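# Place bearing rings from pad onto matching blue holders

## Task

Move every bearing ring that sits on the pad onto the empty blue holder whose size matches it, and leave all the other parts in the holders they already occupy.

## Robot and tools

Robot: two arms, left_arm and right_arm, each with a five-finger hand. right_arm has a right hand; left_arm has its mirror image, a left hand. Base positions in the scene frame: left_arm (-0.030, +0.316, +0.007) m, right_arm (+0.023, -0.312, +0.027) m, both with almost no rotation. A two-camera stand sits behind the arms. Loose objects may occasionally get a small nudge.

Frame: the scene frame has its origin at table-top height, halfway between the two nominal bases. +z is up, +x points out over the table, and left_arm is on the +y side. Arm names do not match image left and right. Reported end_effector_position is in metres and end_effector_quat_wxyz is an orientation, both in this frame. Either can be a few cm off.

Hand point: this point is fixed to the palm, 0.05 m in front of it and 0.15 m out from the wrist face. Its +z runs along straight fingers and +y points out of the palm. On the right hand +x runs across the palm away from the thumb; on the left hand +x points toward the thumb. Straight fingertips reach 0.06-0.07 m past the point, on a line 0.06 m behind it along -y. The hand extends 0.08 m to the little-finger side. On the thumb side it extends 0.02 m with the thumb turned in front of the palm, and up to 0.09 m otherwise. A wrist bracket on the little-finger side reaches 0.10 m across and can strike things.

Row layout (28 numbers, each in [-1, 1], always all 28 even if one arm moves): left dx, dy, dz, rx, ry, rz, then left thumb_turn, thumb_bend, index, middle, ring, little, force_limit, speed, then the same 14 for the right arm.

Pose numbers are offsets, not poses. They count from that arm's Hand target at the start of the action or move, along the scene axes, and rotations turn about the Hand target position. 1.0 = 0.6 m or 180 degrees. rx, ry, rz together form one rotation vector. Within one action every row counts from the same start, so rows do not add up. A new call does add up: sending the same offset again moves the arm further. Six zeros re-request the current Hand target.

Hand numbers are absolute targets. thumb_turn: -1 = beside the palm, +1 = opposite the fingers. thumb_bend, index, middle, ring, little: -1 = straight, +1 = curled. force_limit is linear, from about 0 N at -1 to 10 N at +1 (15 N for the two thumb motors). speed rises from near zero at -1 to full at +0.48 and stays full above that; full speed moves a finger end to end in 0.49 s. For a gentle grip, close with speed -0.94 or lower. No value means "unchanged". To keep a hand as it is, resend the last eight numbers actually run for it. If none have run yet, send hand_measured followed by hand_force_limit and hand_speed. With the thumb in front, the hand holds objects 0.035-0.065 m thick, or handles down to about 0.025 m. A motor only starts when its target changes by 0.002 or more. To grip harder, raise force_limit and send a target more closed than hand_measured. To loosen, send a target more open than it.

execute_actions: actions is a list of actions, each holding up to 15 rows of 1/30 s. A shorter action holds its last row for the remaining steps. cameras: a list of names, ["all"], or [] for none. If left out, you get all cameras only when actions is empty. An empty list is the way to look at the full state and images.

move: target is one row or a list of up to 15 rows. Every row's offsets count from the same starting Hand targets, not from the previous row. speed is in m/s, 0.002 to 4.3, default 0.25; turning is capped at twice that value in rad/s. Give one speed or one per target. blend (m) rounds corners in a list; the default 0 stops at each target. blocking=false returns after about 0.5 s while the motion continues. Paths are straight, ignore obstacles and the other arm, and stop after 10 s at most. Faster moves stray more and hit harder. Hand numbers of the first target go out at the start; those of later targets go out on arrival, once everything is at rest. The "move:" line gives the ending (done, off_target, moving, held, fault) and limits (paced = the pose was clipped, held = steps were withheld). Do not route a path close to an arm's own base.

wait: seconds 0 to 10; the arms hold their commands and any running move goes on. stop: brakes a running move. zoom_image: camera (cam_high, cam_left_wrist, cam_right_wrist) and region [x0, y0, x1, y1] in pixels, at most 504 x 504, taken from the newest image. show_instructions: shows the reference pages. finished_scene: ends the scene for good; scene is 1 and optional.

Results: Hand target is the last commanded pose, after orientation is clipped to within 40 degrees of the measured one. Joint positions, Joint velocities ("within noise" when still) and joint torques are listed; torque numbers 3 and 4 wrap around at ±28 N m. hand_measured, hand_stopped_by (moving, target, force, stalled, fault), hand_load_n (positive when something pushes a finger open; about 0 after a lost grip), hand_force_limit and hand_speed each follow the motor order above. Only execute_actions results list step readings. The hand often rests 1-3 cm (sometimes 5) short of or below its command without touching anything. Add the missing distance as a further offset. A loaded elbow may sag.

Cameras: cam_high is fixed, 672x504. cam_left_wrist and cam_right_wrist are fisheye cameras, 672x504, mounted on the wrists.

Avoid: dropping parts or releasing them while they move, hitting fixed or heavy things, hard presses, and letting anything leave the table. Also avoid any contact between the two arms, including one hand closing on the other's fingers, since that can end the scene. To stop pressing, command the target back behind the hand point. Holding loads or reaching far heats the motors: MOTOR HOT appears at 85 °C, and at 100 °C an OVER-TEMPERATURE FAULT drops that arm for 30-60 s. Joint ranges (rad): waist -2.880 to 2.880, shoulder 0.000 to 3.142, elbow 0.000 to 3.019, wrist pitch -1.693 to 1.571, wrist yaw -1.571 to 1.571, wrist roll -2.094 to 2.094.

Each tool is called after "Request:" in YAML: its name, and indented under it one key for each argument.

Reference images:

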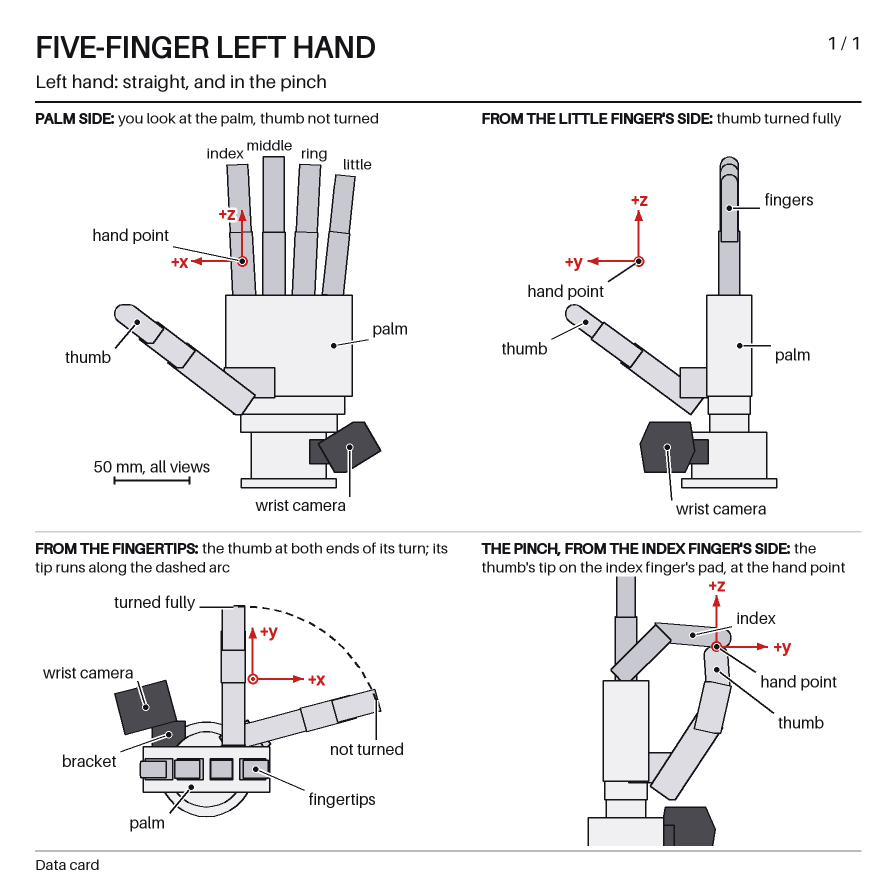

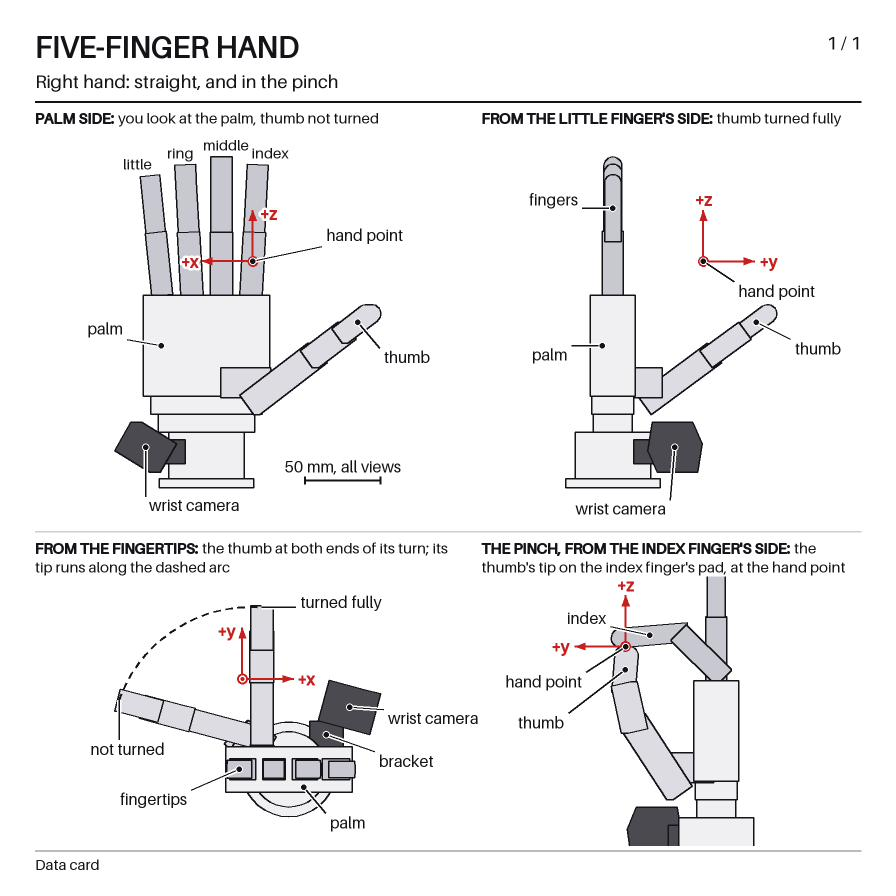

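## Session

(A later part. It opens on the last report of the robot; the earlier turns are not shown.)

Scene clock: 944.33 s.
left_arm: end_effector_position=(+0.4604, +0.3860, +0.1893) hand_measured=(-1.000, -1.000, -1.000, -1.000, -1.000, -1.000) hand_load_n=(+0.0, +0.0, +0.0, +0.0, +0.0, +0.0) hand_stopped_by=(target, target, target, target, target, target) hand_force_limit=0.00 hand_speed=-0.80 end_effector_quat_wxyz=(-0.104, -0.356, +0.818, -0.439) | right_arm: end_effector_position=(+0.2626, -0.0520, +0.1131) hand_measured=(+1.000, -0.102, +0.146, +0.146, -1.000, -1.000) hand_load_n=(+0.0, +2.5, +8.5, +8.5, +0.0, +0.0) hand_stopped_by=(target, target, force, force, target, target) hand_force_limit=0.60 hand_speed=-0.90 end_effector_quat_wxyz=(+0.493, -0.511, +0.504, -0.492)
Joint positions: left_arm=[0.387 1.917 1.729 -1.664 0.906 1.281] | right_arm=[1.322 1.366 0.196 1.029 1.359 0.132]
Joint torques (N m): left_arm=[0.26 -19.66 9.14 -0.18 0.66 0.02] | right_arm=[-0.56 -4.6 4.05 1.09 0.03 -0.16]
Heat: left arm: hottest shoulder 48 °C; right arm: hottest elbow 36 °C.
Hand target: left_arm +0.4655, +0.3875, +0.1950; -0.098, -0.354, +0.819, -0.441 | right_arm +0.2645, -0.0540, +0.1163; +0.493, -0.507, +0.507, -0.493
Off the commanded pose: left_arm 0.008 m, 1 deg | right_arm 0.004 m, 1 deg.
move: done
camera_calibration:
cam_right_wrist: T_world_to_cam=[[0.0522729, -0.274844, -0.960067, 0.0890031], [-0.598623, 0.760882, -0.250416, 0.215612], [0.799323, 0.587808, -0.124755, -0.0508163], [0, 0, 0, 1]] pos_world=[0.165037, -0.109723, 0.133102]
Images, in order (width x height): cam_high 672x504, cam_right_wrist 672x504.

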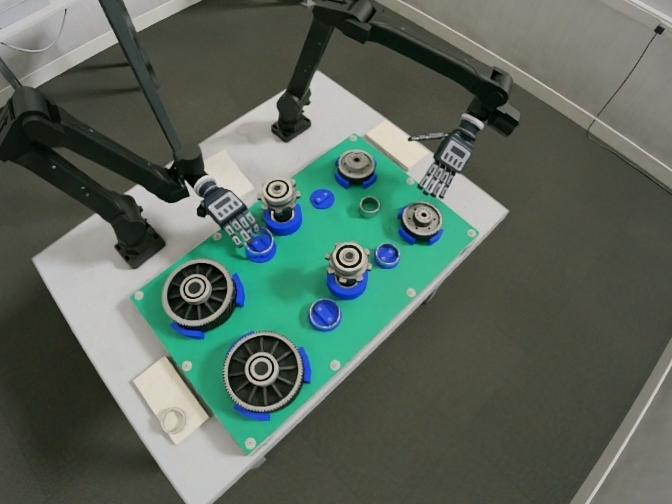

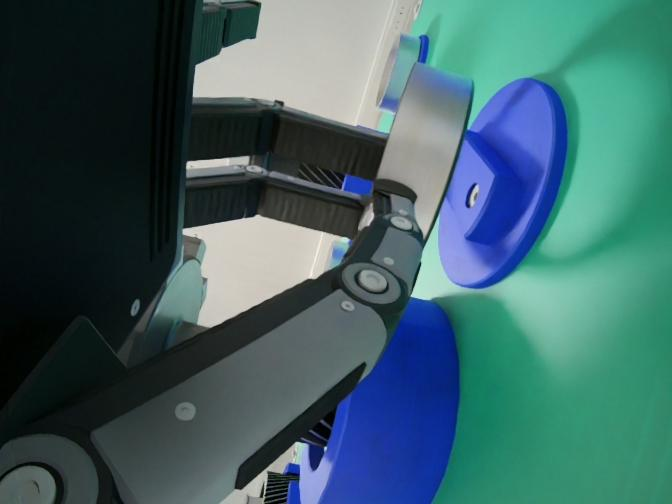

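Request:
move:
  target:
    - [0,0,0,0,0,0,-1,-1,-1,-1,-1,-1,0,-0.8,0.009,-0.006,0,0,0,0,1,-0.1,0.54,0.54,-1,-1,0.6,-0.9]
    - [0,0,0,0,0,0,-1,-1,-1,-1,-1,-1,0,-0.8,0.009,-0.006,-0.016,0,0,0,1,-0.1,0.54,0.54,-1,-1,0.6,-0.9]
  cameras: ["cam_right_wrist","cam_high"]
  speed: 0.05

Request:
zoom_image:
  camera: "cam_right_wrist"
  region: [370, 40, 560, 290]

Request:
zoom_image:
  camera: "cam_high"
  region: [235, 215, 290, 270]

Scene clock: 977.50 s.
left_arm: end_effector_position=(+0.4604, +0.3860, +0.1893) hand_measured=(-1.000, -1.000, -1.000, -1.000, -1.000, -1.000) hand_load_n=(+0.0, +0.0, +0.0, +0.0, +0.0, +0.0) hand_stopped_by=(target, target, target, target, target, target) hand_force_limit=0.00 hand_speed=-0.80 end_effector_quat_wxyz=(-0.104, -0.356, +0.818, -0.439) | right_arm: end_effector_position=(+0.2683, -0.0550, +0.1059) hand_measured=(+1.000, -0.102, +0.146, +0.146, -1.000, -1.000) hand_load_n=(+0.0, +4.5, +8.0, +8.0, -0.5, +0.0) hand_stopped_by=(target, target, force, force, target, target) hand_force_limit=0.60 hand_speed=-0.90 end_effector_quat_wxyz=(+0.490, -0.513, +0.504, -0.493)
Joint positions: left_arm=[0.387 1.917 1.729 -1.664 0.906 1.281] | right_arm=[1.295 1.404 0.189 1.073 1.331 0.127]
Joint torques (N m): left_arm=[0.32 -19.72 9.14 -0.17 0.66 0.02] | right_arm=[-0.21 -3.02 3.54 2.56 0 -0.14]
Heat: left arm: hottest shoulder 48 °C; right arm: hottest elbow 36 °C.
Hand target: left_arm +0.4655, +0.3875, +0.1950; -0.098, -0.354, +0.819, -0.441 | right_arm +0.2699, -0.0577, +0.1066; +0.493, -0.507, +0.507, -0.493
Off the commanded pose: left_arm 0.008 m, 1 deg | right_arm 0.003 m, 1 deg.
move: done
camera_calibration:
cam_right_wrist: T_world_to_cam=[[0.0485931, -0.278902, -0.959089, 0.0817338], [-0.599617, 0.759798, -0.251328, 0.219748], [0.798811, 0.587299, -0.130313, -0.053888], [0, 0, 0, 1]] pos_world=[0.170839, -0.11252, 0.126597]
Images, in order (width x height): cam_high 672x504, cam_right_wrist 672x504.

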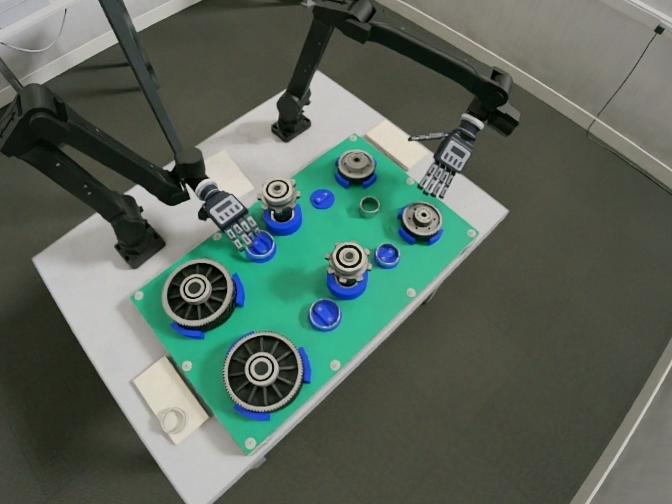

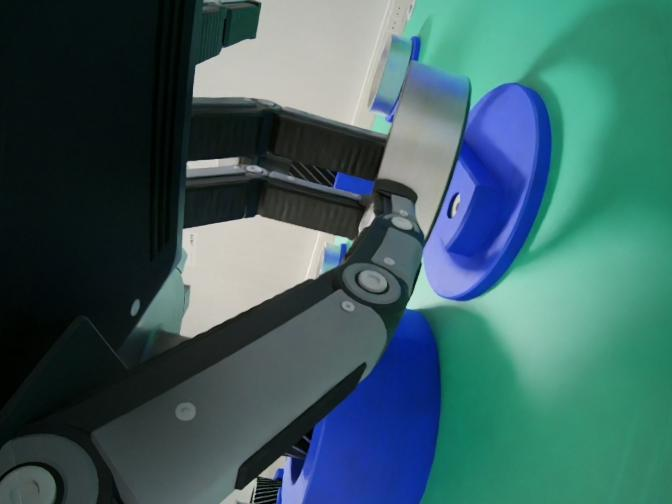

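Scaled by 2.016 from the camera's 672x504 image, which has a finer 960x720 frame.

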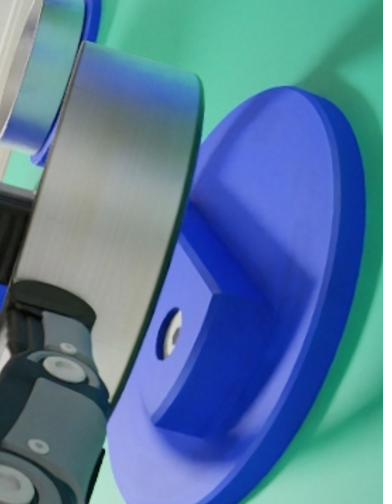

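Scaled by 9.164 from the camera's 672x504 image, which has a finer 960x720 frame.

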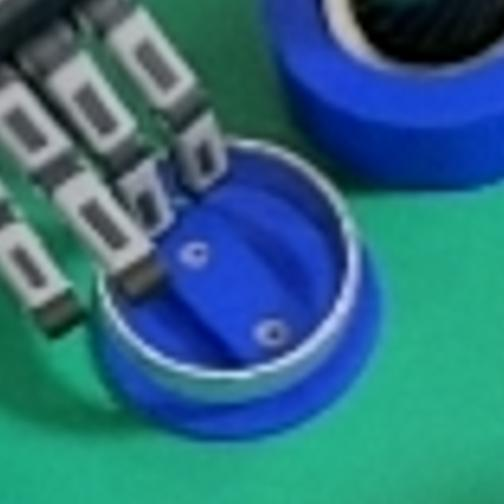

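Request:
move:
  target: [0,0,0,0,0,0,-1,-1,-1,-1,-1,-1,0,-0.8,0,-0.003,-0.010,0,0,0,1,-0.1,0.54,0.54,-1,-1,0.6,-0.9]
  cameras: ["cam_right_wrist","cam_high"]
  speed: 0.05

Request:
zoom_image:
  camera: "cam_right_wrist"
  region: [370, 40, 560, 290]

Request:
zoom_image:
  camera: "cam_high"
  region: [235, 215, 290, 270]

Scene clock: 1060.03 s.
left_arm: end_effector_position=(+0.4604, +0.3860, +0.1893) hand_measured=(-1.000, -1.000, -1.000, -1.000, -1.000, -1.000) hand_load_n=(+0.0, +0.0, +0.0, +0.0, -0.5, +0.0) hand_stopped_by=(target, target, target, target, target, target) hand_force_limit=0.00 hand_speed=-0.80 end_effector_quat_wxyz=(-0.104, -0.356, +0.818, -0.439) | right_arm: end_effector_position=(+0.2688, -0.0562, +0.1002) hand_measured=(+1.000, -0.102, +0.146, +0.146, -1.000, -1.000) hand_load_n=(+0.0, +5.0, +8.0, +8.5, +0.0, +0.0) hand_stopped_by=(target, target, force, force, target, target) hand_force_limit=0.60 hand_speed=-0.90 end_effector_quat_wxyz=(+0.491, -0.512, +0.505, -0.492)
Joint positions: left_arm=[0.387 1.917 1.729 -1.664 0.906 1.281] | right_arm=[1.291 1.443 0.183 1.121 1.328 0.129]
Joint torques (N m): left_arm=[0.32 -19.6 9.13 -0.2 0.67 0.02] | right_arm=[-1.14 -3.37 3.4 2.45 0.18 -0.11]
Heat: left arm: hottest shoulder 48 °C; right arm: hottest elbow 35 °C.
Hand target: left_arm +0.4655, +0.3875, +0.1950; -0.098, -0.354, +0.819, -0.441 | right_arm +0.2699, -0.0594, +0.1007; +0.493, -0.507, +0.507, -0.493
Off the commanded pose: left_arm 0.008 m, 1 deg | right_arm 0.003 m, 1 deg.
move: done
camera_calibration:
cam_right_wrist: T_world_to_cam=[[0.0486092, -0.274959, -0.960226, 0.076179], [-0.599227, 0.761108, -0.248277, 0.219185], [0.799102, 0.587462, -0.127766, -0.0545623], [0, 0, 0, 1]] pos_world=[0.171239, -0.113824, 0.120596]
Images, in order (width x height): cam_high 672x504, cam_right_wrist 672x504.

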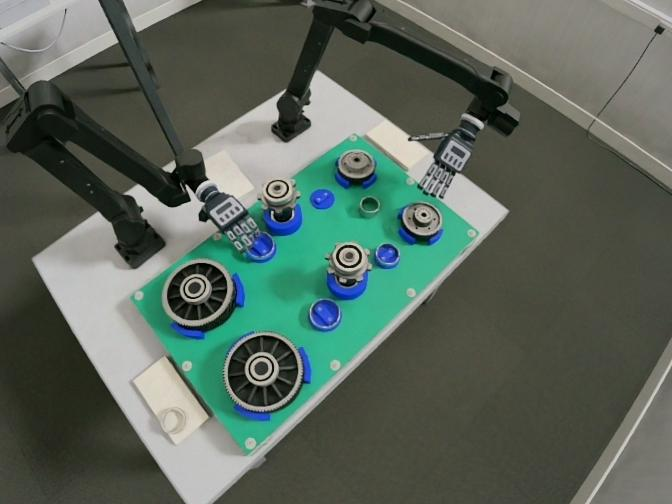

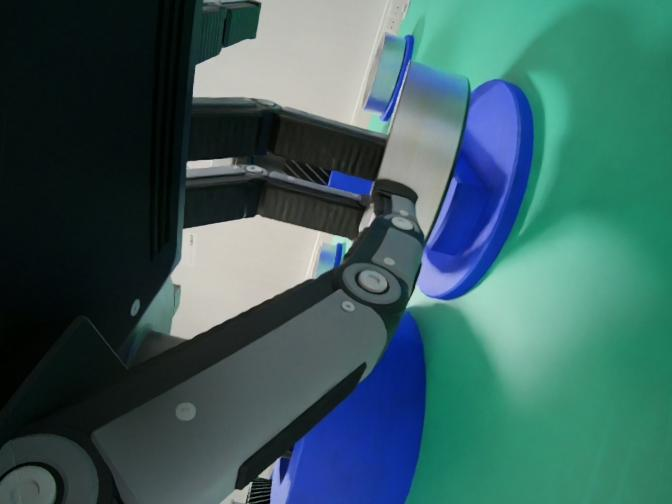

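Scaled by 2.016 from the camera's 672x504 image, which has a finer 960x720 frame.

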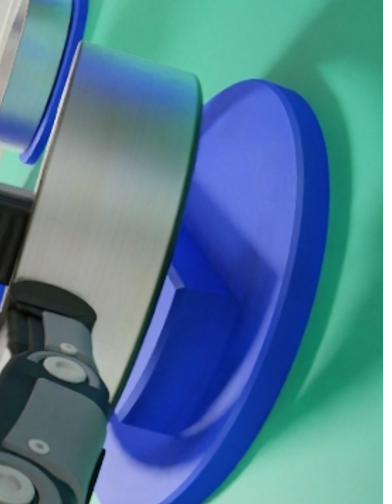

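Scaled by 9.164 from the camera's 672x504 image, which has a finer 960x720 frame.

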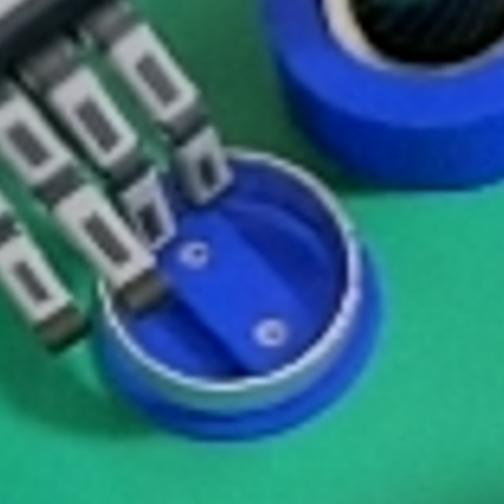

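Request:
move:
  target: [0,0,0,0,0,0,-1,-1,-1,-1,-1,-1,0,-0.8,0,0,-0.0133,0,0,0,1,-0.1,0.54,0.54,-1,-1,0.6,-0.9]
  cameras: ["cam_right_wrist","cam_high"]
  speed: 0.04

Request:
zoom_image:
  camera: "cam_right_wrist"
  region: [370, 40, 560, 290]

Request:
zoom_image:
  camera: "cam_high"
  region: [235, 215, 290, 270]

Scene clock: 1078.37 s.
left_arm: end_effector_position=(+0.4604, +0.3860, +0.1893) hand_measured=(-1.000, -1.000, -1.000, -1.000, -1.000, -1.000) hand_load_n=(+0.0, +0.0, +0.0, +0.0, +0.0, +0.0) hand_stopped_by=(target, target, target, target, target, target) hand_force_limit=0.00 hand_speed=-0.80 end_effector_quat_wxyz=(-0.104, -0.356, +0.818, -0.439) | right_arm: end_effector_position=(+0.2687, -0.0565, +0.0928) hand_measured=(+1.000, -0.102, +0.146, +0.146, -1.000, -1.000) hand_load_n=(+0.5, +7.5, +7.5, +7.5, +0.0, +0.0) hand_stopped_by=(target, target, force, force, target, target) hand_force_limit=0.60 hand_speed=-0.90 end_effector_quat_wxyz=(+0.493, -0.511, +0.506, -0.491)
Joint positions: left_arm=[0.387 1.917 1.729 -1.664 0.906 1.281] | right_arm=[1.291 1.498 0.178 1.184 1.328 0.129]
Joint torques (N m): left_arm=[0.32 -19.72 9.17 -0.17 0.67 0.02] | right_arm=[-0.85 -3.55 3 2.24 0.15 -0.16]
Heat: left arm: hottest shoulder 48 °C; right arm: hottest elbow 35 °C.
Hand target: left_arm +0.4655, +0.3875, +0.1950; -0.098, -0.354, +0.819, -0.441 | right_arm +0.2699, -0.0595, +0.0926; +0.493, -0.507, +0.507, -0.493
Off the commanded pose: left_arm 0.008 m, 1 deg | right_arm 0.003 m, 1 deg.
move: done
camera_calibration:
cam_right_wrist: T_world_to_cam=[[0.0494363, -0.271455, -0.961181, 0.069143], [-0.599046, 0.761986, -0.24601, 0.217357], [0.799187, 0.587953, -0.124944, -0.0554937], [0, 0, 0, 1]] pos_world=[0.171139, -0.114226, 0.112997]
Images, in order (width x height): cam_high 672x504, cam_right_wrist 672x504.

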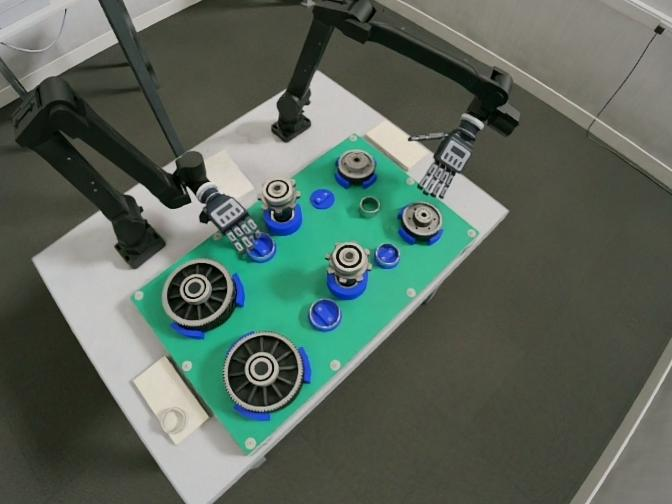

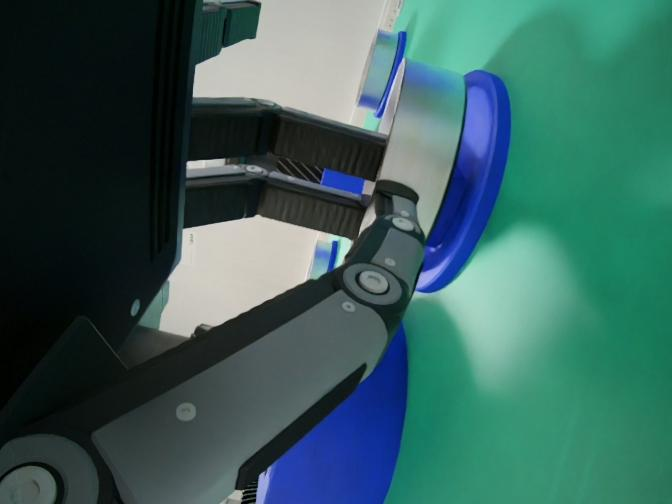

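Scaled by 2.016 from the camera's 672x504 image, which has a finer 960x720 frame.

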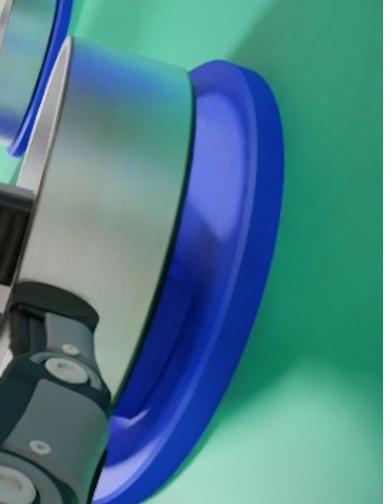

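Scaled by 9.164 from the camera's 672x504 image, which has a finer 960x720 frame.

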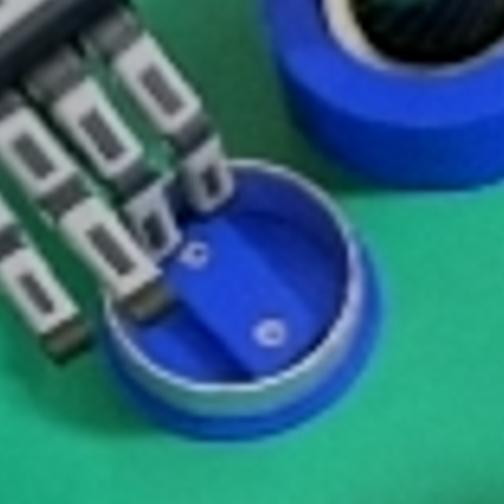

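Request:
move:
  target: [0,0,0,0,0,0,-1,-1,-1,-1,-1,-1,0,-0.8,0,0,-0.007,0,0,0,1,-0.1,0.54,0.54,-1,-1,0.6,-0.9]
  cameras: ["cam_right_wrist","cam_high"]
  speed: 0.04

Request:
zoom_image:
  camera: "cam_right_wrist"
  region: [370, 40, 560, 290]

Request:
zoom_image:
  camera: "cam_high"
  region: [235, 215, 290, 270]

Scene clock: 1087.27 s.
left_arm: end_effector_position=(+0.4604, +0.3860, +0.1893) hand_measured=(-1.000, -1.000, -1.000, -1.000, -1.000, -1.000) hand_load_n=(+0.0, +0.0, -0.5, +0.0, +0.0, +0.0) hand_stopped_by=(target, target, target, target, target, target) hand_force_limit=0.00 hand_speed=-0.80 end_effector_quat_wxyz=(-0.104, -0.356, +0.818, -0.439) | right_arm: end_effector_position=(+0.2692, -0.0568, +0.0904) hand_measured=(+1.000, -0.102, +0.146, +0.146, -1.000, -1.000) hand_load_n=(+0.5, +8.5, +7.0, +7.5, +0.0, +0.0) hand_stopped_by=(target, target, force, force, target, target) hand_force_limit=0.60 hand_speed=-0.90 end_effector_quat_wxyz=(+0.494, -0.506, +0.509, -0.491)
Joint positions: left_arm=[0.387 1.917 1.729 -1.664 0.906 1.281] | right_arm=[1.291 1.528 0.178 1.222 1.334 0.129]
Joint torques (N m): left_arm=[0.26 -19.66 9.11 -0.2 0.66 0.02] | right_arm=[-0.97 -3.37 2.74 2.24 0.11 -0.14]
Heat: left arm: hottest shoulder 48 °C; right arm: hottest elbow 35 °C.
Hand target: left_arm +0.4655, +0.3875, +0.1950; -0.098, -0.354, +0.819, -0.441 | right_arm +0.2699, -0.0595, +0.0884; +0.493, -0.507, +0.507, -0.493
Off the commanded pose: left_arm 0.008 m, 1 deg | right_arm 0.003 m, 0 deg.
move: done
camera_calibration:
cam_right_wrist: T_world_to_cam=[[0.050528, -0.263556, -0.96332, 0.066968], [-0.593695, 0.767698, -0.241176, 0.215669], [0.803102, 0.584104, -0.117682, -0.0579979], [0, 0, 0, 1]] pos_world=[0.171236, -0.114042, 0.1097]
Images, in order (width x height): cam_high 672x504, cam_right_wrist 672x504.

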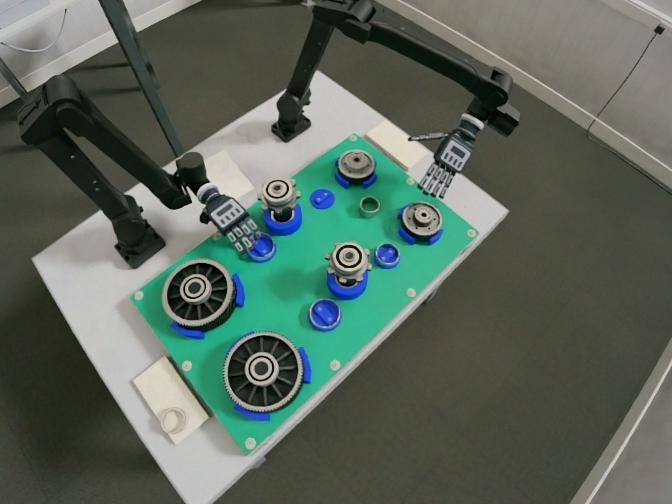

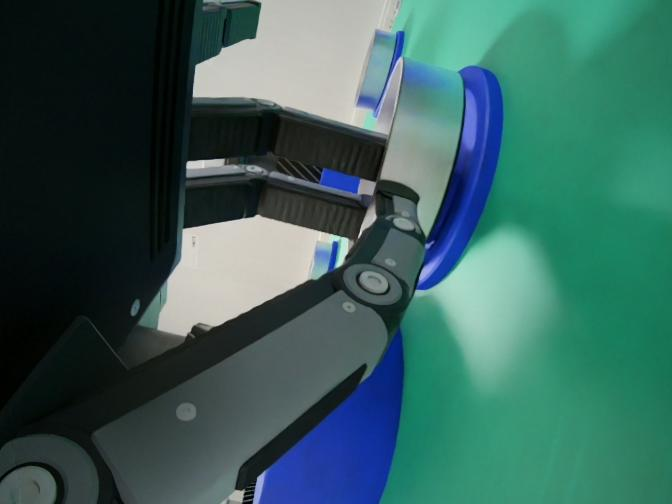

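Scaled by 2.016 from the camera's 672x504 image, which has a finer 960x720 frame.

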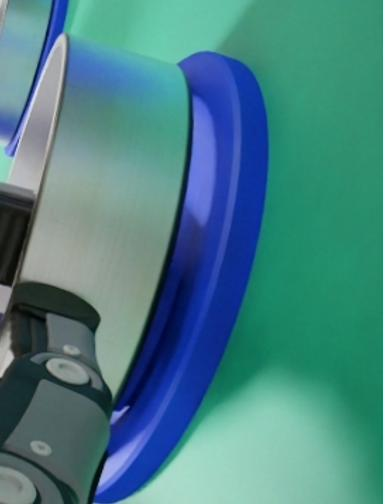

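Scaled by 9.164 from the camera's 672x504 image, which has a finer 960x720 frame.

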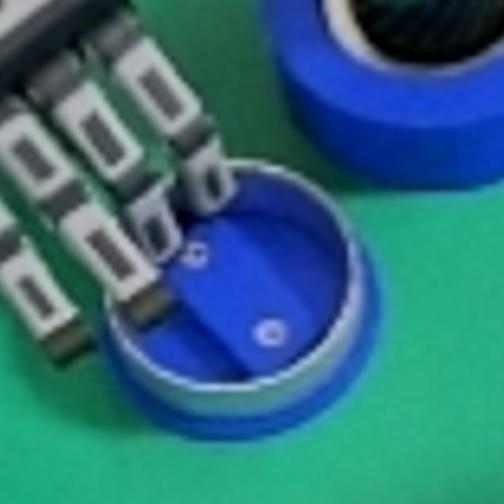

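Request:
move:
  target: [0,0,0,0,0,0,-1,-1,-1,-1,-1,-1,0,-0.8,0,0,0,0,0,0,1,-0.1,-0.1,-0.1,-1,-1,0.6,-0.8]
  cameras: ["cam_right_wrist","cam_high"]
  speed: 0.04

Request:
zoom_image:
  camera: "cam_right_wrist"
  region: [320, 20, 560, 290]

Request:
zoom_image:
  camera: "cam_high"
  region: [235, 215, 290, 270]

Scene clock: 1094.77 s.
left_arm: end_effector_position=(+0.4604, +0.3860, +0.1893) hand_measured=(-1.000, -1.000, -1.000, -1.000, -1.000, -1.000) hand_load_n=(-0.5, +0.0, +0.0, +0.0, +0.0, +0.0) hand_stopped_by=(target, target, target, target, target, target) hand_force_limit=0.00 hand_speed=-0.80 end_effector_quat_wxyz=(-0.104, -0.356, +0.818, -0.439) | right_arm: end_effector_position=(+0.2687, -0.0567, +0.0887) hand_measured=(+1.000, -0.100, -0.100, -0.100, -1.000, -1.000) hand_load_n=(+0.0, +1.0, +0.0, +0.0, +0.0, +0.0) hand_stopped_by=(target, target, target, target, target, target) hand_force_limit=0.60 hand_speed=-0.80 end_effector_quat_wxyz=(+0.493, -0.510, +0.506, -0.491)
Joint positions: left_arm=[0.387 1.917 1.729 -1.664 0.906 1.281] | right_arm=[1.291 1.531 0.176 1.222 1.328 0.127]
Joint torques (N m): left_arm=[0.26 -19.66 9.14 -0.18 0.66 0.02] | right_arm=[-0.32 -3.19 2.58 2.25 0.12 -0.16]
Heat: left arm: hottest shoulder 48 °C; right arm: hottest elbow 35 °C.
Hand target: left_arm +0.4655, +0.3875, +0.1950; -0.098, -0.354, +0.819, -0.441 | right_arm +0.2699, -0.0594, +0.0885; +0.493, -0.507, +0.507, -0.493
Off the commanded pose: left_arm 0.008 m, 1 deg | right_arm 0.003 m, 0 deg.
move: done
camera_calibration:
cam_right_wrist: T_world_to_cam=[[0.0502638, -0.269522, -0.961682, 0.0650903], [-0.598873, 0.762452, -0.244986, 0.216365], [0.799265, 0.588239, -0.123085, -0.0560947], [0, 0, 0, 1]] pos_world=[0.171138, -0.114428, 0.108698]
Images, in order (width x height): cam_high 672x504, cam_right_wrist 672x504.

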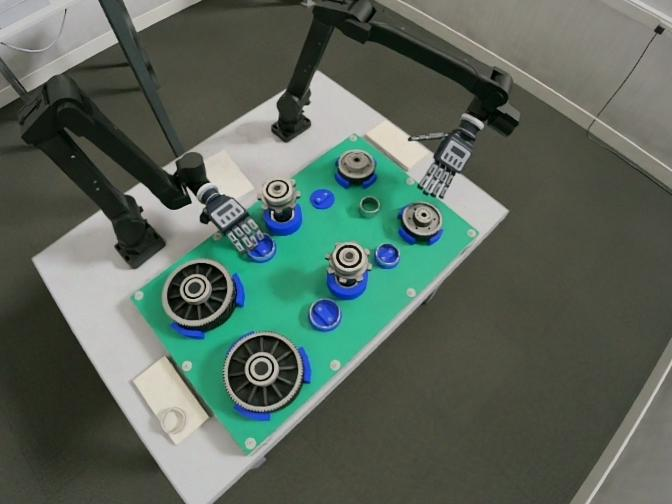

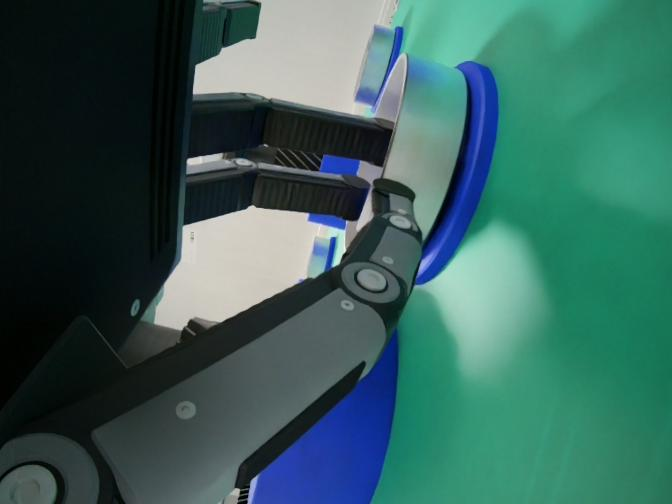

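Scaled by 1.867 from the camera's 672x504 image, which has a finer 960x720 frame.

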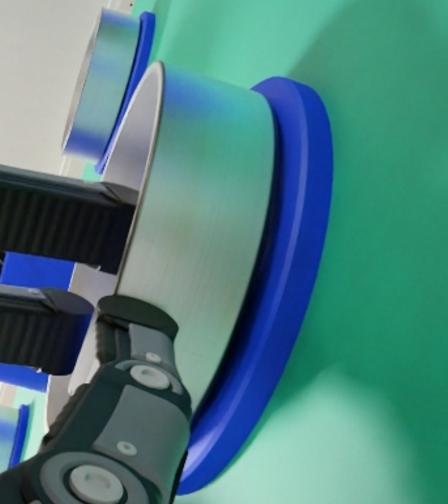

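Scaled by 9.164 from the camera's 672x504 image, which has a finer 960x720 frame.

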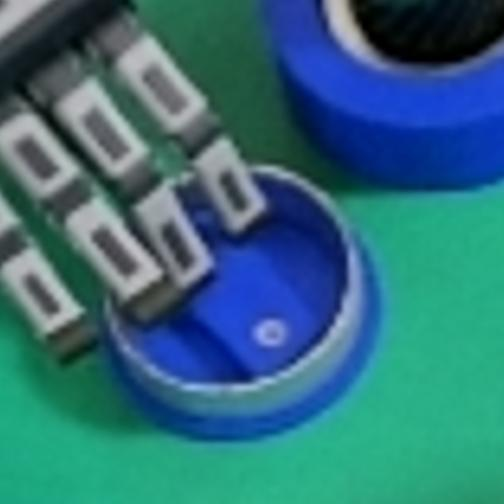

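Request:
move:
  target:
    - [0,0,0,0,0,0,-1,-1,-1,-1,-1,-1,0,-0.8,-0.012,0,0.0,0,0,0,1,-0.1,-0.1,-0.1,-1,-1,0.6,-0.8]
    - [0,0,0,0,0,0,-1,-1,-1,-1,-1,-1,0,-0.8,-0.012,0.0,0.13,0,0,0,1,-0.1,-0.1,-0.1,-1,-1,0.6,-0.8]
  cameras: ["cam_right_wrist","cam_high"]
  speed: 0.06

Request:
zoom_image:
  camera: "cam_right_wrist"
  region: [400, 20, 672, 290]

Request:
zoom_image:
  camera: "cam_high"
  region: [235, 215, 290, 270]

Scene clock: 1107.33 s.
left_arm: end_effector_position=(+0.4604, +0.3860, +0.1893) hand_measured=(-1.000, -1.000, -1.000, -1.000, -1.000, -1.000) hand_load_n=(+0.0, +0.0, +0.0, +0.0, +0.0, +0.0) hand_stopped_by=(target, target, target, target, target, target) hand_force_limit=0.00 hand_speed=-0.80 end_effector_quat_wxyz=(-0.104, -0.356, +0.818, -0.439) | right_arm: end_effector_position=(+0.2607, -0.0761, +0.1480) hand_measured=(+1.000, -0.100, -0.100, -0.100, -1.000, -1.000) hand_load_n=(+0.0, +0.0, +0.0, +0.0, +0.0, +0.0) hand_stopped_by=(target, target, target, target, target, target) hand_force_limit=0.60 hand_speed=-0.80 end_effector_quat_wxyz=(-0.476, +0.522, -0.496, +0.505)
Joint positions: left_arm=[0.387 1.917 1.729 -1.664 0.906 1.281] | right_arm=[1.312 1.05 0.189 0.687 1.357 0.115]
Joint torques (N m): left_arm=[0.26 -19.66 9.16 -0.17 0.66 0.03] | right_arm=[0.32 -2.14 9.14 1.26 0.35 -0.01]
Heat: left arm: hottest shoulder 48 °C; right arm: hottest elbow 35 °C.
Hand target: left_arm +0.4655, +0.3875, +0.1950; -0.098, -0.354, +0.819, -0.441 | right_arm +0.2627, -0.0595, +0.1664; -0.493, +0.507, -0.507, +0.493
Off the commanded pose: left_arm 0.008 m, 1 deg | right_arm 0.025 m, 3 deg.
move: off_target (right_arm)
camera_calibration:
cam_right_wrist: T_world_to_cam=[[0.0434285, -0.320702, -0.946184, 0.112804], [-0.594188, 0.753075, -0.282521, 0.244454], [0.803153, 0.574481, -0.157852, -0.0278745], [0, 0, 0, 1]] pos_world=[0.162741, -0.131903, 0.171397]
Images, in order (width x height): cam_high 672x504, cam_right_wrist 672x504.

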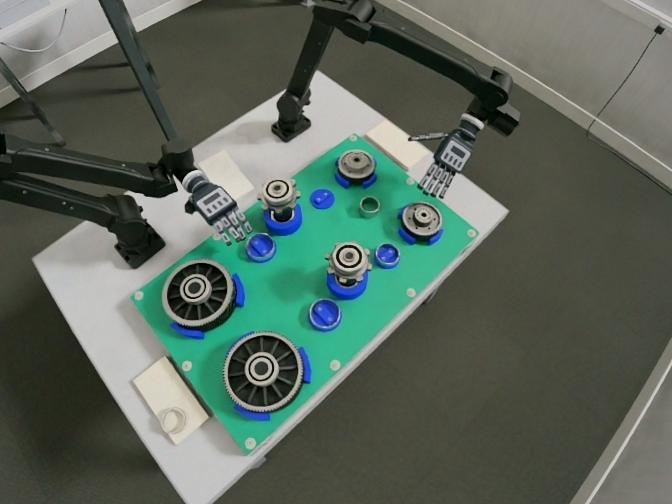

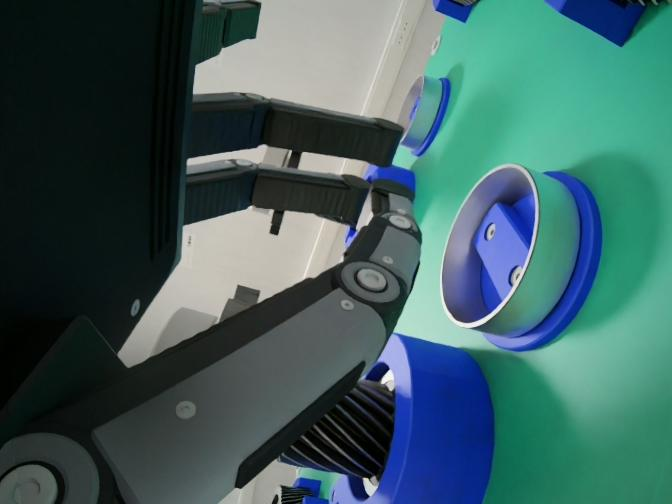

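Scaled by 1.853 from the camera's 672x504 image, which has a finer 960x720 frame.

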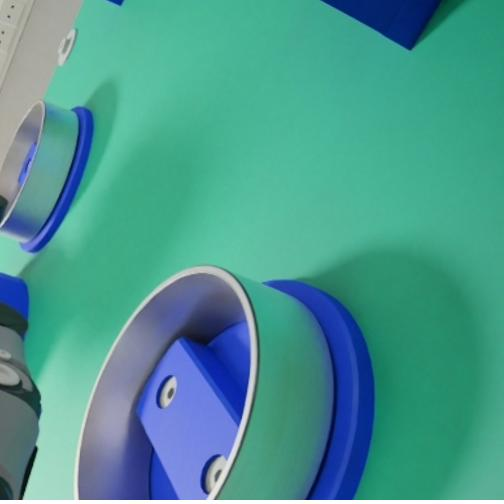

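Scaled by 9.164 from the camera's 672x504 image, which has a finer 960x720 frame.

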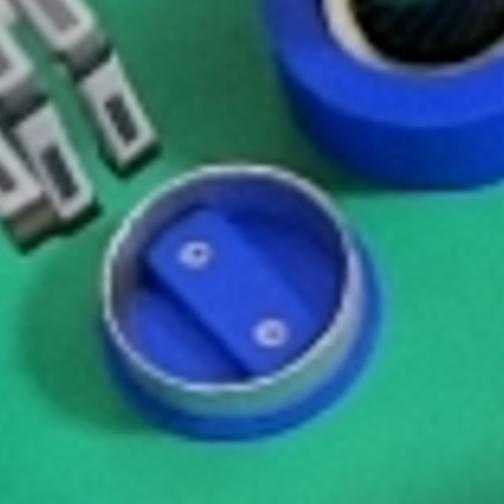

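Request:
zoom_image:
  camera: "cam_right_wrist"
  region: [420, 140, 640, 360]

Scaled by 2.291 from the camera's 672x504 image, which has a finer 960x720 frame.

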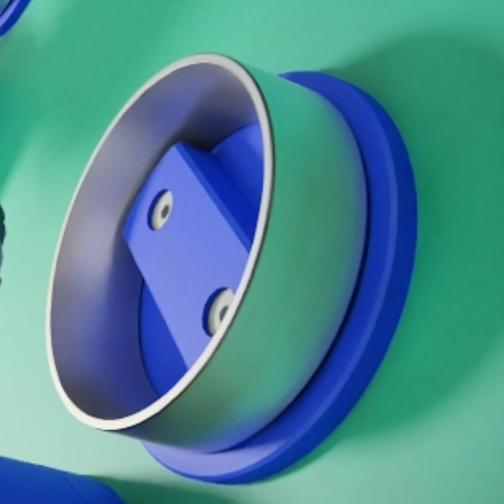

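Request:
move:
  target:
    - [0,0,0,0,0,0,-1,-1,-1,-1,-1,-1,0,-0.8,0,0,0.114,0,0,0,1,-0.1,-0.2,-0.2,-1,-1,0.6,-0.5]
    - [0,0,0,0,0,0,-1,-1,-1,-1,-1,-1,0,-0.8,0.1955,-0.101,0.114,0,0,0,1,-0.1,-0.2,-0.2,-1,-1,0.6,-0.5]
    - [0,0,0,0,0,0,-1,-1,-1,-1,-1,-1,0,-0.8,0.279,-0.3175,0.114,0,0.028,0,1,-0.1,-0.2,-0.2,-1,-1,0.6,-0.5]
    - [0,0,0,0,0,0,-1,-1,-1,-1,-1,-1,0,-0.8,0.2955,-0.634,0.056,0,0.028,0,1,-0.1,-0.2,-0.2,-1,-1,0.6,-0.5]
    - [0,0,0,0,0,0,-1,-1,-1,-1,-1,-1,0,-0.8,0.312,-0.709,-0.077,0,0.028,0,1,-0.1,-0.2,-0.2,-1,-1,0.6,-0.5]
  cameras: ["cam_right_wrist","cam_high"]
  speed: 0.2
  blend: [0.01,0.04,0.04,0.03,0]

Request:
zoom_image:
  camera: "cam_right_wrist"
  region: [400, 20, 672, 290]

Scene clock: 1229.37 s.
left_arm: end_effector_position=(+0.4604, +0.3860, +0.1893) hand_measured=(-1.000, -1.000, -1.000, -1.000, -1.000, -1.000) hand_load_n=(+0.0, +0.0, +0.0, +0.0, +0.0, +0.0) hand_stopped_by=(target, target, target, target, target, target) hand_force_limit=0.00 hand_speed=-0.80 end_effector_quat_wxyz=(-0.104, -0.356, +0.818, -0.439) | right_arm: end_effector_position=(+0.4357, -0.4718, +0.1006) hand_measured=(+1.000, -0.100, -0.200, -0.200, -1.000, -1.000) hand_load_n=(+0.0, +0.0, +0.0, +0.0, +0.0, +0.0) hand_stopped_by=(target, target, target, target, target, target) hand_force_limit=0.60 hand_speed=-0.50 end_effector_quat_wxyz=(+0.468, -0.527, +0.553, -0.444)
Joint positions: left_arm=[0.387 1.917 1.729 -1.664 0.906 1.281] | right_arm=[-0.741 1.452 0.386 0.848 -0.686 -0.087]
Joint torques (N m): left_arm=[0.32 -19.66 9.13 -0.17 0.66 0.03] | right_arm=[0.09 -6.24 7.75 3.12 -0.24 -0.14]
Heat: left arm: hottest shoulder 49 °C; right arm: hottest elbow 40 °C.
Hand target: left_arm +0.4655, +0.3875, +0.1950; -0.098, -0.354, +0.819, -0.441 | right_arm +0.4498, -0.4848, +0.1202; -0.470, +0.528, -0.529, +0.470
Off the commanded pose: left_arm 0.008 m, 1 deg | right_arm 0.027 m, 4 deg.
move: off_target (right_arm)
camera_calibration:
cam_right_wrist: T_world_to_cam=[[-0.0841351, -0.218659, -0.972167, 0.0398678], [-0.616262, 0.778085, -0.121673, 0.638343], [0.783034, 0.588873, -0.200216, 0.071164], [0, 0, 0, 1]] pos_world=[0.341017, -0.529874, 0.130675]
Images, in order (width x height): cam_high 672x504, cam_right_wrist 672x504.

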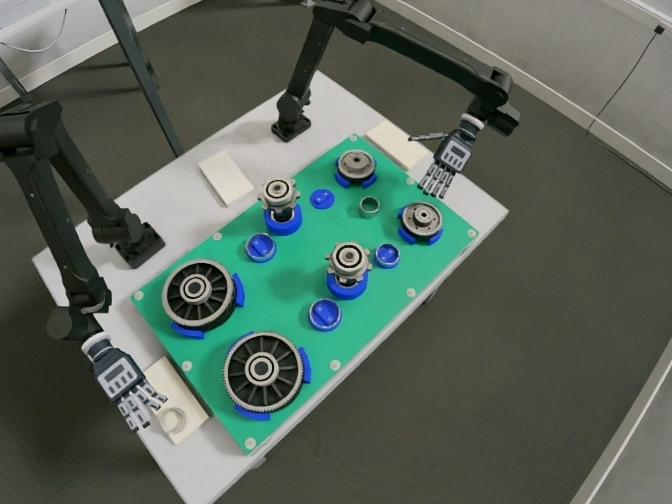

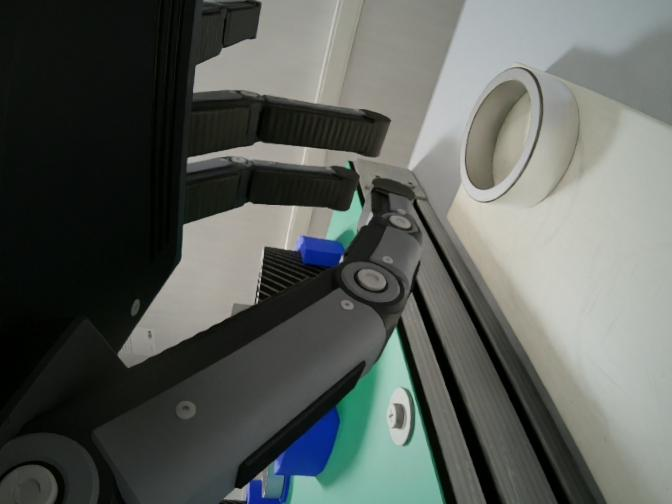

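Scaled by 1.853 from the camera's 672x504 image, which has a finer 960x720 frame.

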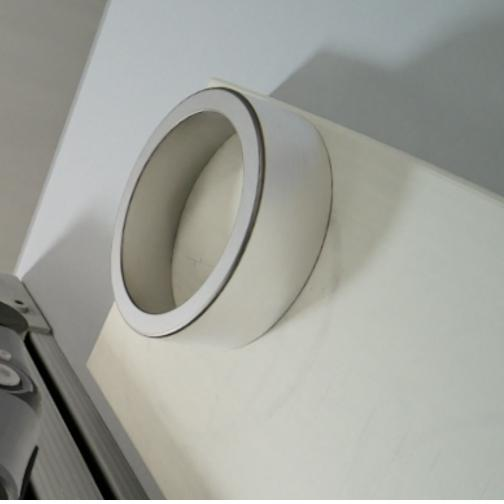

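Request:
move:
  target: [0,0,0,0,0,0,-1,-1,-1,-1,-1,-1,0,-0.8,0.0237,0.0013,-0.0637,0,0.039,0,1,-0.1,-0.2,-0.2,-1,-1,0.6,-0.5]
  cameras: ["cam_right_wrist"]
  speed: 0.1

Request:
zoom_image:
  camera: "cam_right_wrist"
  region: [350, 20, 600, 290]

Scene clock: 1295.13 s.
left_arm: end_effector_position=(+0.4604, +0.3860, +0.1893) hand_measured=(-1.000, -1.000, -1.000, -1.000, -1.000, -1.000) hand_load_n=(+0.0, +0.0, +0.0, +0.0, +0.0, +0.0) hand_stopped_by=(target, target, target, target, target, target) hand_force_limit=0.00 hand_speed=-0.80 end_effector_quat_wxyz=(-0.104, -0.356, +0.818, -0.439) | right_arm: end_effector_position=(+0.4504, -0.4766, +0.0738) hand_measured=(+1.000, -0.100, -0.200, -0.200, -1.000, -1.000) hand_load_n=(+0.0, +0.0, +0.0, +0.0, +0.0, +0.0) hand_stopped_by=(target, target, target, target, target, target) hand_force_limit=0.60 hand_speed=-0.50 end_effector_quat_wxyz=(-0.437, +0.551, -0.568, +0.427)
Joint positions: left_arm=[0.387 1.917 1.729 -1.664 0.906 1.281] | right_arm=[-0.7 1.514 0.442 0.756 -0.626 -0.163]
Joint torques (N m): left_arm=[0.38 -19.55 9.16 -0.18 0.66 0.02] | right_arm=[0.73 -6.83 8.09 1.57 0.1 -0.24]
Heat: left arm: hottest shoulder 49 °C; right arm: hottest elbow 39 °C.
Hand target: left_arm +0.4655, +0.3875, +0.1950; -0.098, -0.354, +0.819, -0.441 | right_arm +0.4641, -0.4842, +0.0821; -0.437, +0.556, -0.556, +0.437
Off the commanded pose: left_arm 0.008 m, 1 deg | right_arm 0.018 m, 2 deg.
move: off_target (right_arm)
camera_calibration:
cam_right_wrist: T_world_to_cam=[[-0.168681, -0.241572, -0.95561, 0.0398772], [-0.624749, 0.776085, -0.08591, 0.648114], [0.762387, 0.582525, -0.281833, 0.0693657], [0, 0, 0, 1]] pos_world=[0.358752, -0.533766, 0.113336]
Images, in order (width x height): cam_right_wrist 672x504.

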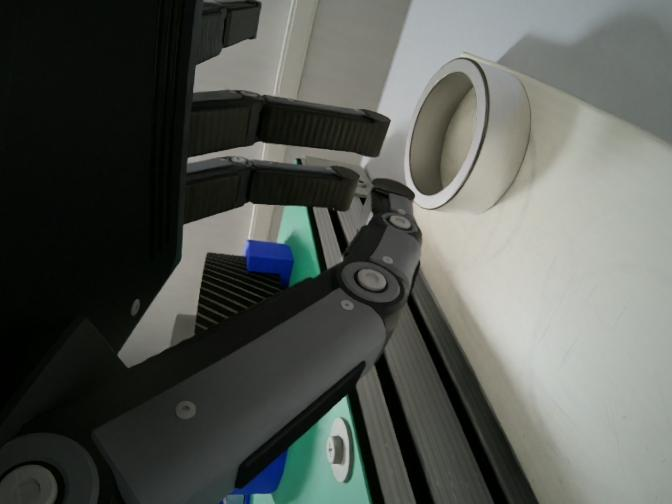

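Scaled by 1.867 from the camera's 672x504 image, which has a finer 960x720 frame.

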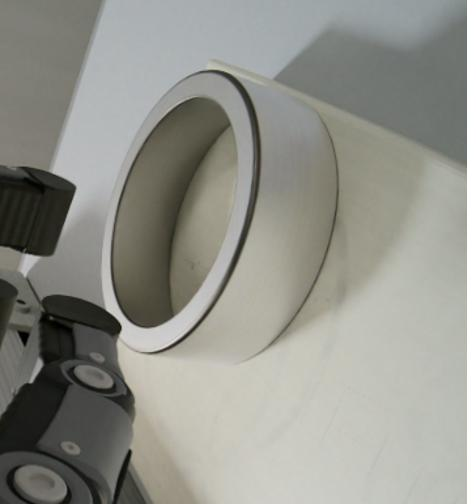

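Request:
move:
  target: [0,0,0,0,0,0,-1,-1,-1,-1,-1,-1,0,-0.8,0.0015,-0.0047,-0.0368,0,0,0,1,-0.1,-0.2,-0.2,-1,-1,0.6,-0.5]
  speed: 0.06

Scene clock: 1315.17 s.
left_arm: end_effector_position=(+0.4604, +0.3860, +0.1893) hand_measured=(-1.000, -1.000, -1.000, -1.000, -1.000, -1.000) hand_load_n=(-0.5, +0.0, +0.0, +0.0, +0.0, +0.0) hand_stopped_by=(target, target, target, target, target, target) hand_force_limit=0.00 hand_speed=-0.80 end_effector_quat_wxyz=(-0.104, -0.356, +0.818, -0.439) | right_arm: end_effector_position=(+0.4494, -0.4759, +0.0472) hand_measured=(+1.000, -0.100, -0.200, -0.200, -1.000, -1.000) hand_load_n=(+0.0, +0.0, +0.0, +0.0, +0.0, +0.0) hand_stopped_by=(target, target, target, target, target, target) hand_force_limit=0.60 hand_speed=-0.50 end_effector_quat_wxyz=(+0.435, -0.553, +0.578, -0.415)
Joint positions: left_arm=[0.387 1.917 1.729 -1.664 0.906 1.281] | right_arm=[-0.7 1.602 0.442 0.809 -0.626 -0.166]
Joint torques (N m): left_arm=[0.26 -19.66 9.16 -0.17 0.67 0.02] | right_arm=[0.09 -5.54 7.13 2.99 -0.19 -0.23]
Heat: left arm: hottest shoulder 49 °C; right arm: hottest elbow 39 °C.
Hand target: left_arm +0.4655, +0.3875, +0.1950; -0.098, -0.354, +0.819, -0.441 | right_arm +0.4650, -0.4870, +0.0600; -0.437, +0.556, -0.556, +0.437
Off the commanded pose: left_arm 0.008 m, 1 deg | right_arm 0.023 m, 4 deg.
move: off_target (right_arm)

Request:
move:
  target: [0,0,0,0,0,0,-1,-1,-1,-1,-1,-1,0,-0.8,0.015,-0.0133,0.008,0,0,0,1,-0.1,-0.2,-0.2,-1,-1,0.6,-0.5]
  speed: 0.06
  cameras: ["cam_right_wrist"]

Scene clock: 1326.60 s.
left_arm: end_effector_position=(+0.4604, +0.3860, +0.1893) hand_measured=(-1.000, -1.000, -1.000, -1.000, -1.000, -1.000) hand_load_n=(+0.0, +0.0, +0.0, +0.0, +0.0, +0.0) hand_stopped_by=(target, target, target, target, target, target) hand_force_limit=0.00 hand_speed=-0.80 end_effector_quat_wxyz=(-0.104, -0.356, +0.818, -0.439) | right_arm: end_effector_position=(+0.4631, -0.4864, +0.0591) hand_measured=(+1.000, -0.100, -0.200, -0.200, -1.000, -1.000) hand_load_n=(+0.0, +0.0, +0.0, +0.0, +0.0, +0.0) hand_stopped_by=(target, target, target, target, target, target) hand_force_limit=0.60 hand_speed=-0.50 end_effector_quat_wxyz=(-0.437, +0.552, -0.567, +0.428)
Joint positions: left_arm=[0.387 1.917 1.729 -1.664 0.906 1.281] | right_arm=[-0.7 1.603 0.478 0.809 -0.626 -0.166]
Joint torques (N m): left_arm=[0.38 -19.6 9.13 -0.17 0.66 0.03] | right_arm=[-0.03 -7.06 7.12 1.76 -0.26 -0.15]
Heat: left arm: hottest shoulder 49 °C; right arm: hottest elbow 39 °C.
Hand target: left_arm +0.4655, +0.3875, +0.1950; -0.098, -0.354, +0.819, -0.441 | right_arm +0.4739, -0.4949, +0.0647; -0.437, +0.556, -0.556, +0.437
Off the commanded pose: left_arm 0.008 m, 1 deg | right_arm 0.015 m, 2 deg.
move: off_target (right_arm)
camera_calibration:
cam_right_wrist: T_world_to_cam=[[-0.167736, -0.245086, -0.954881, 0.0233523], [-0.625294, 0.775281, -0.0891484, 0.66242], [0.76215, 0.582128, -0.283293, 0.0613695], [0, 0, 0, 1]] pos_world=[0.371352, -0.543563, 0.0987379]
Images, in order (width x height): cam_right_wrist 672x504.

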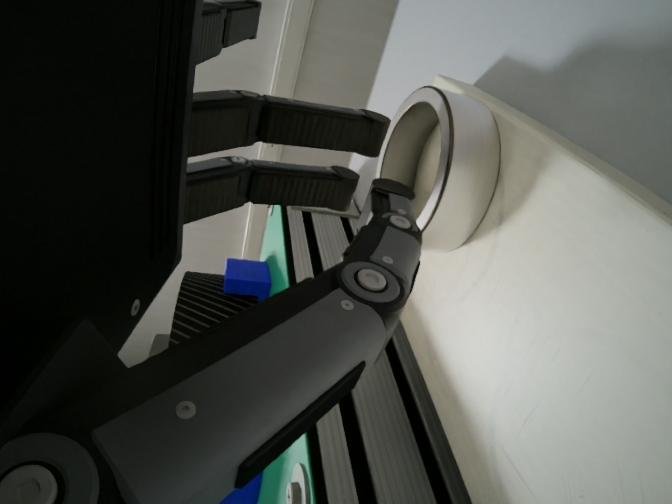

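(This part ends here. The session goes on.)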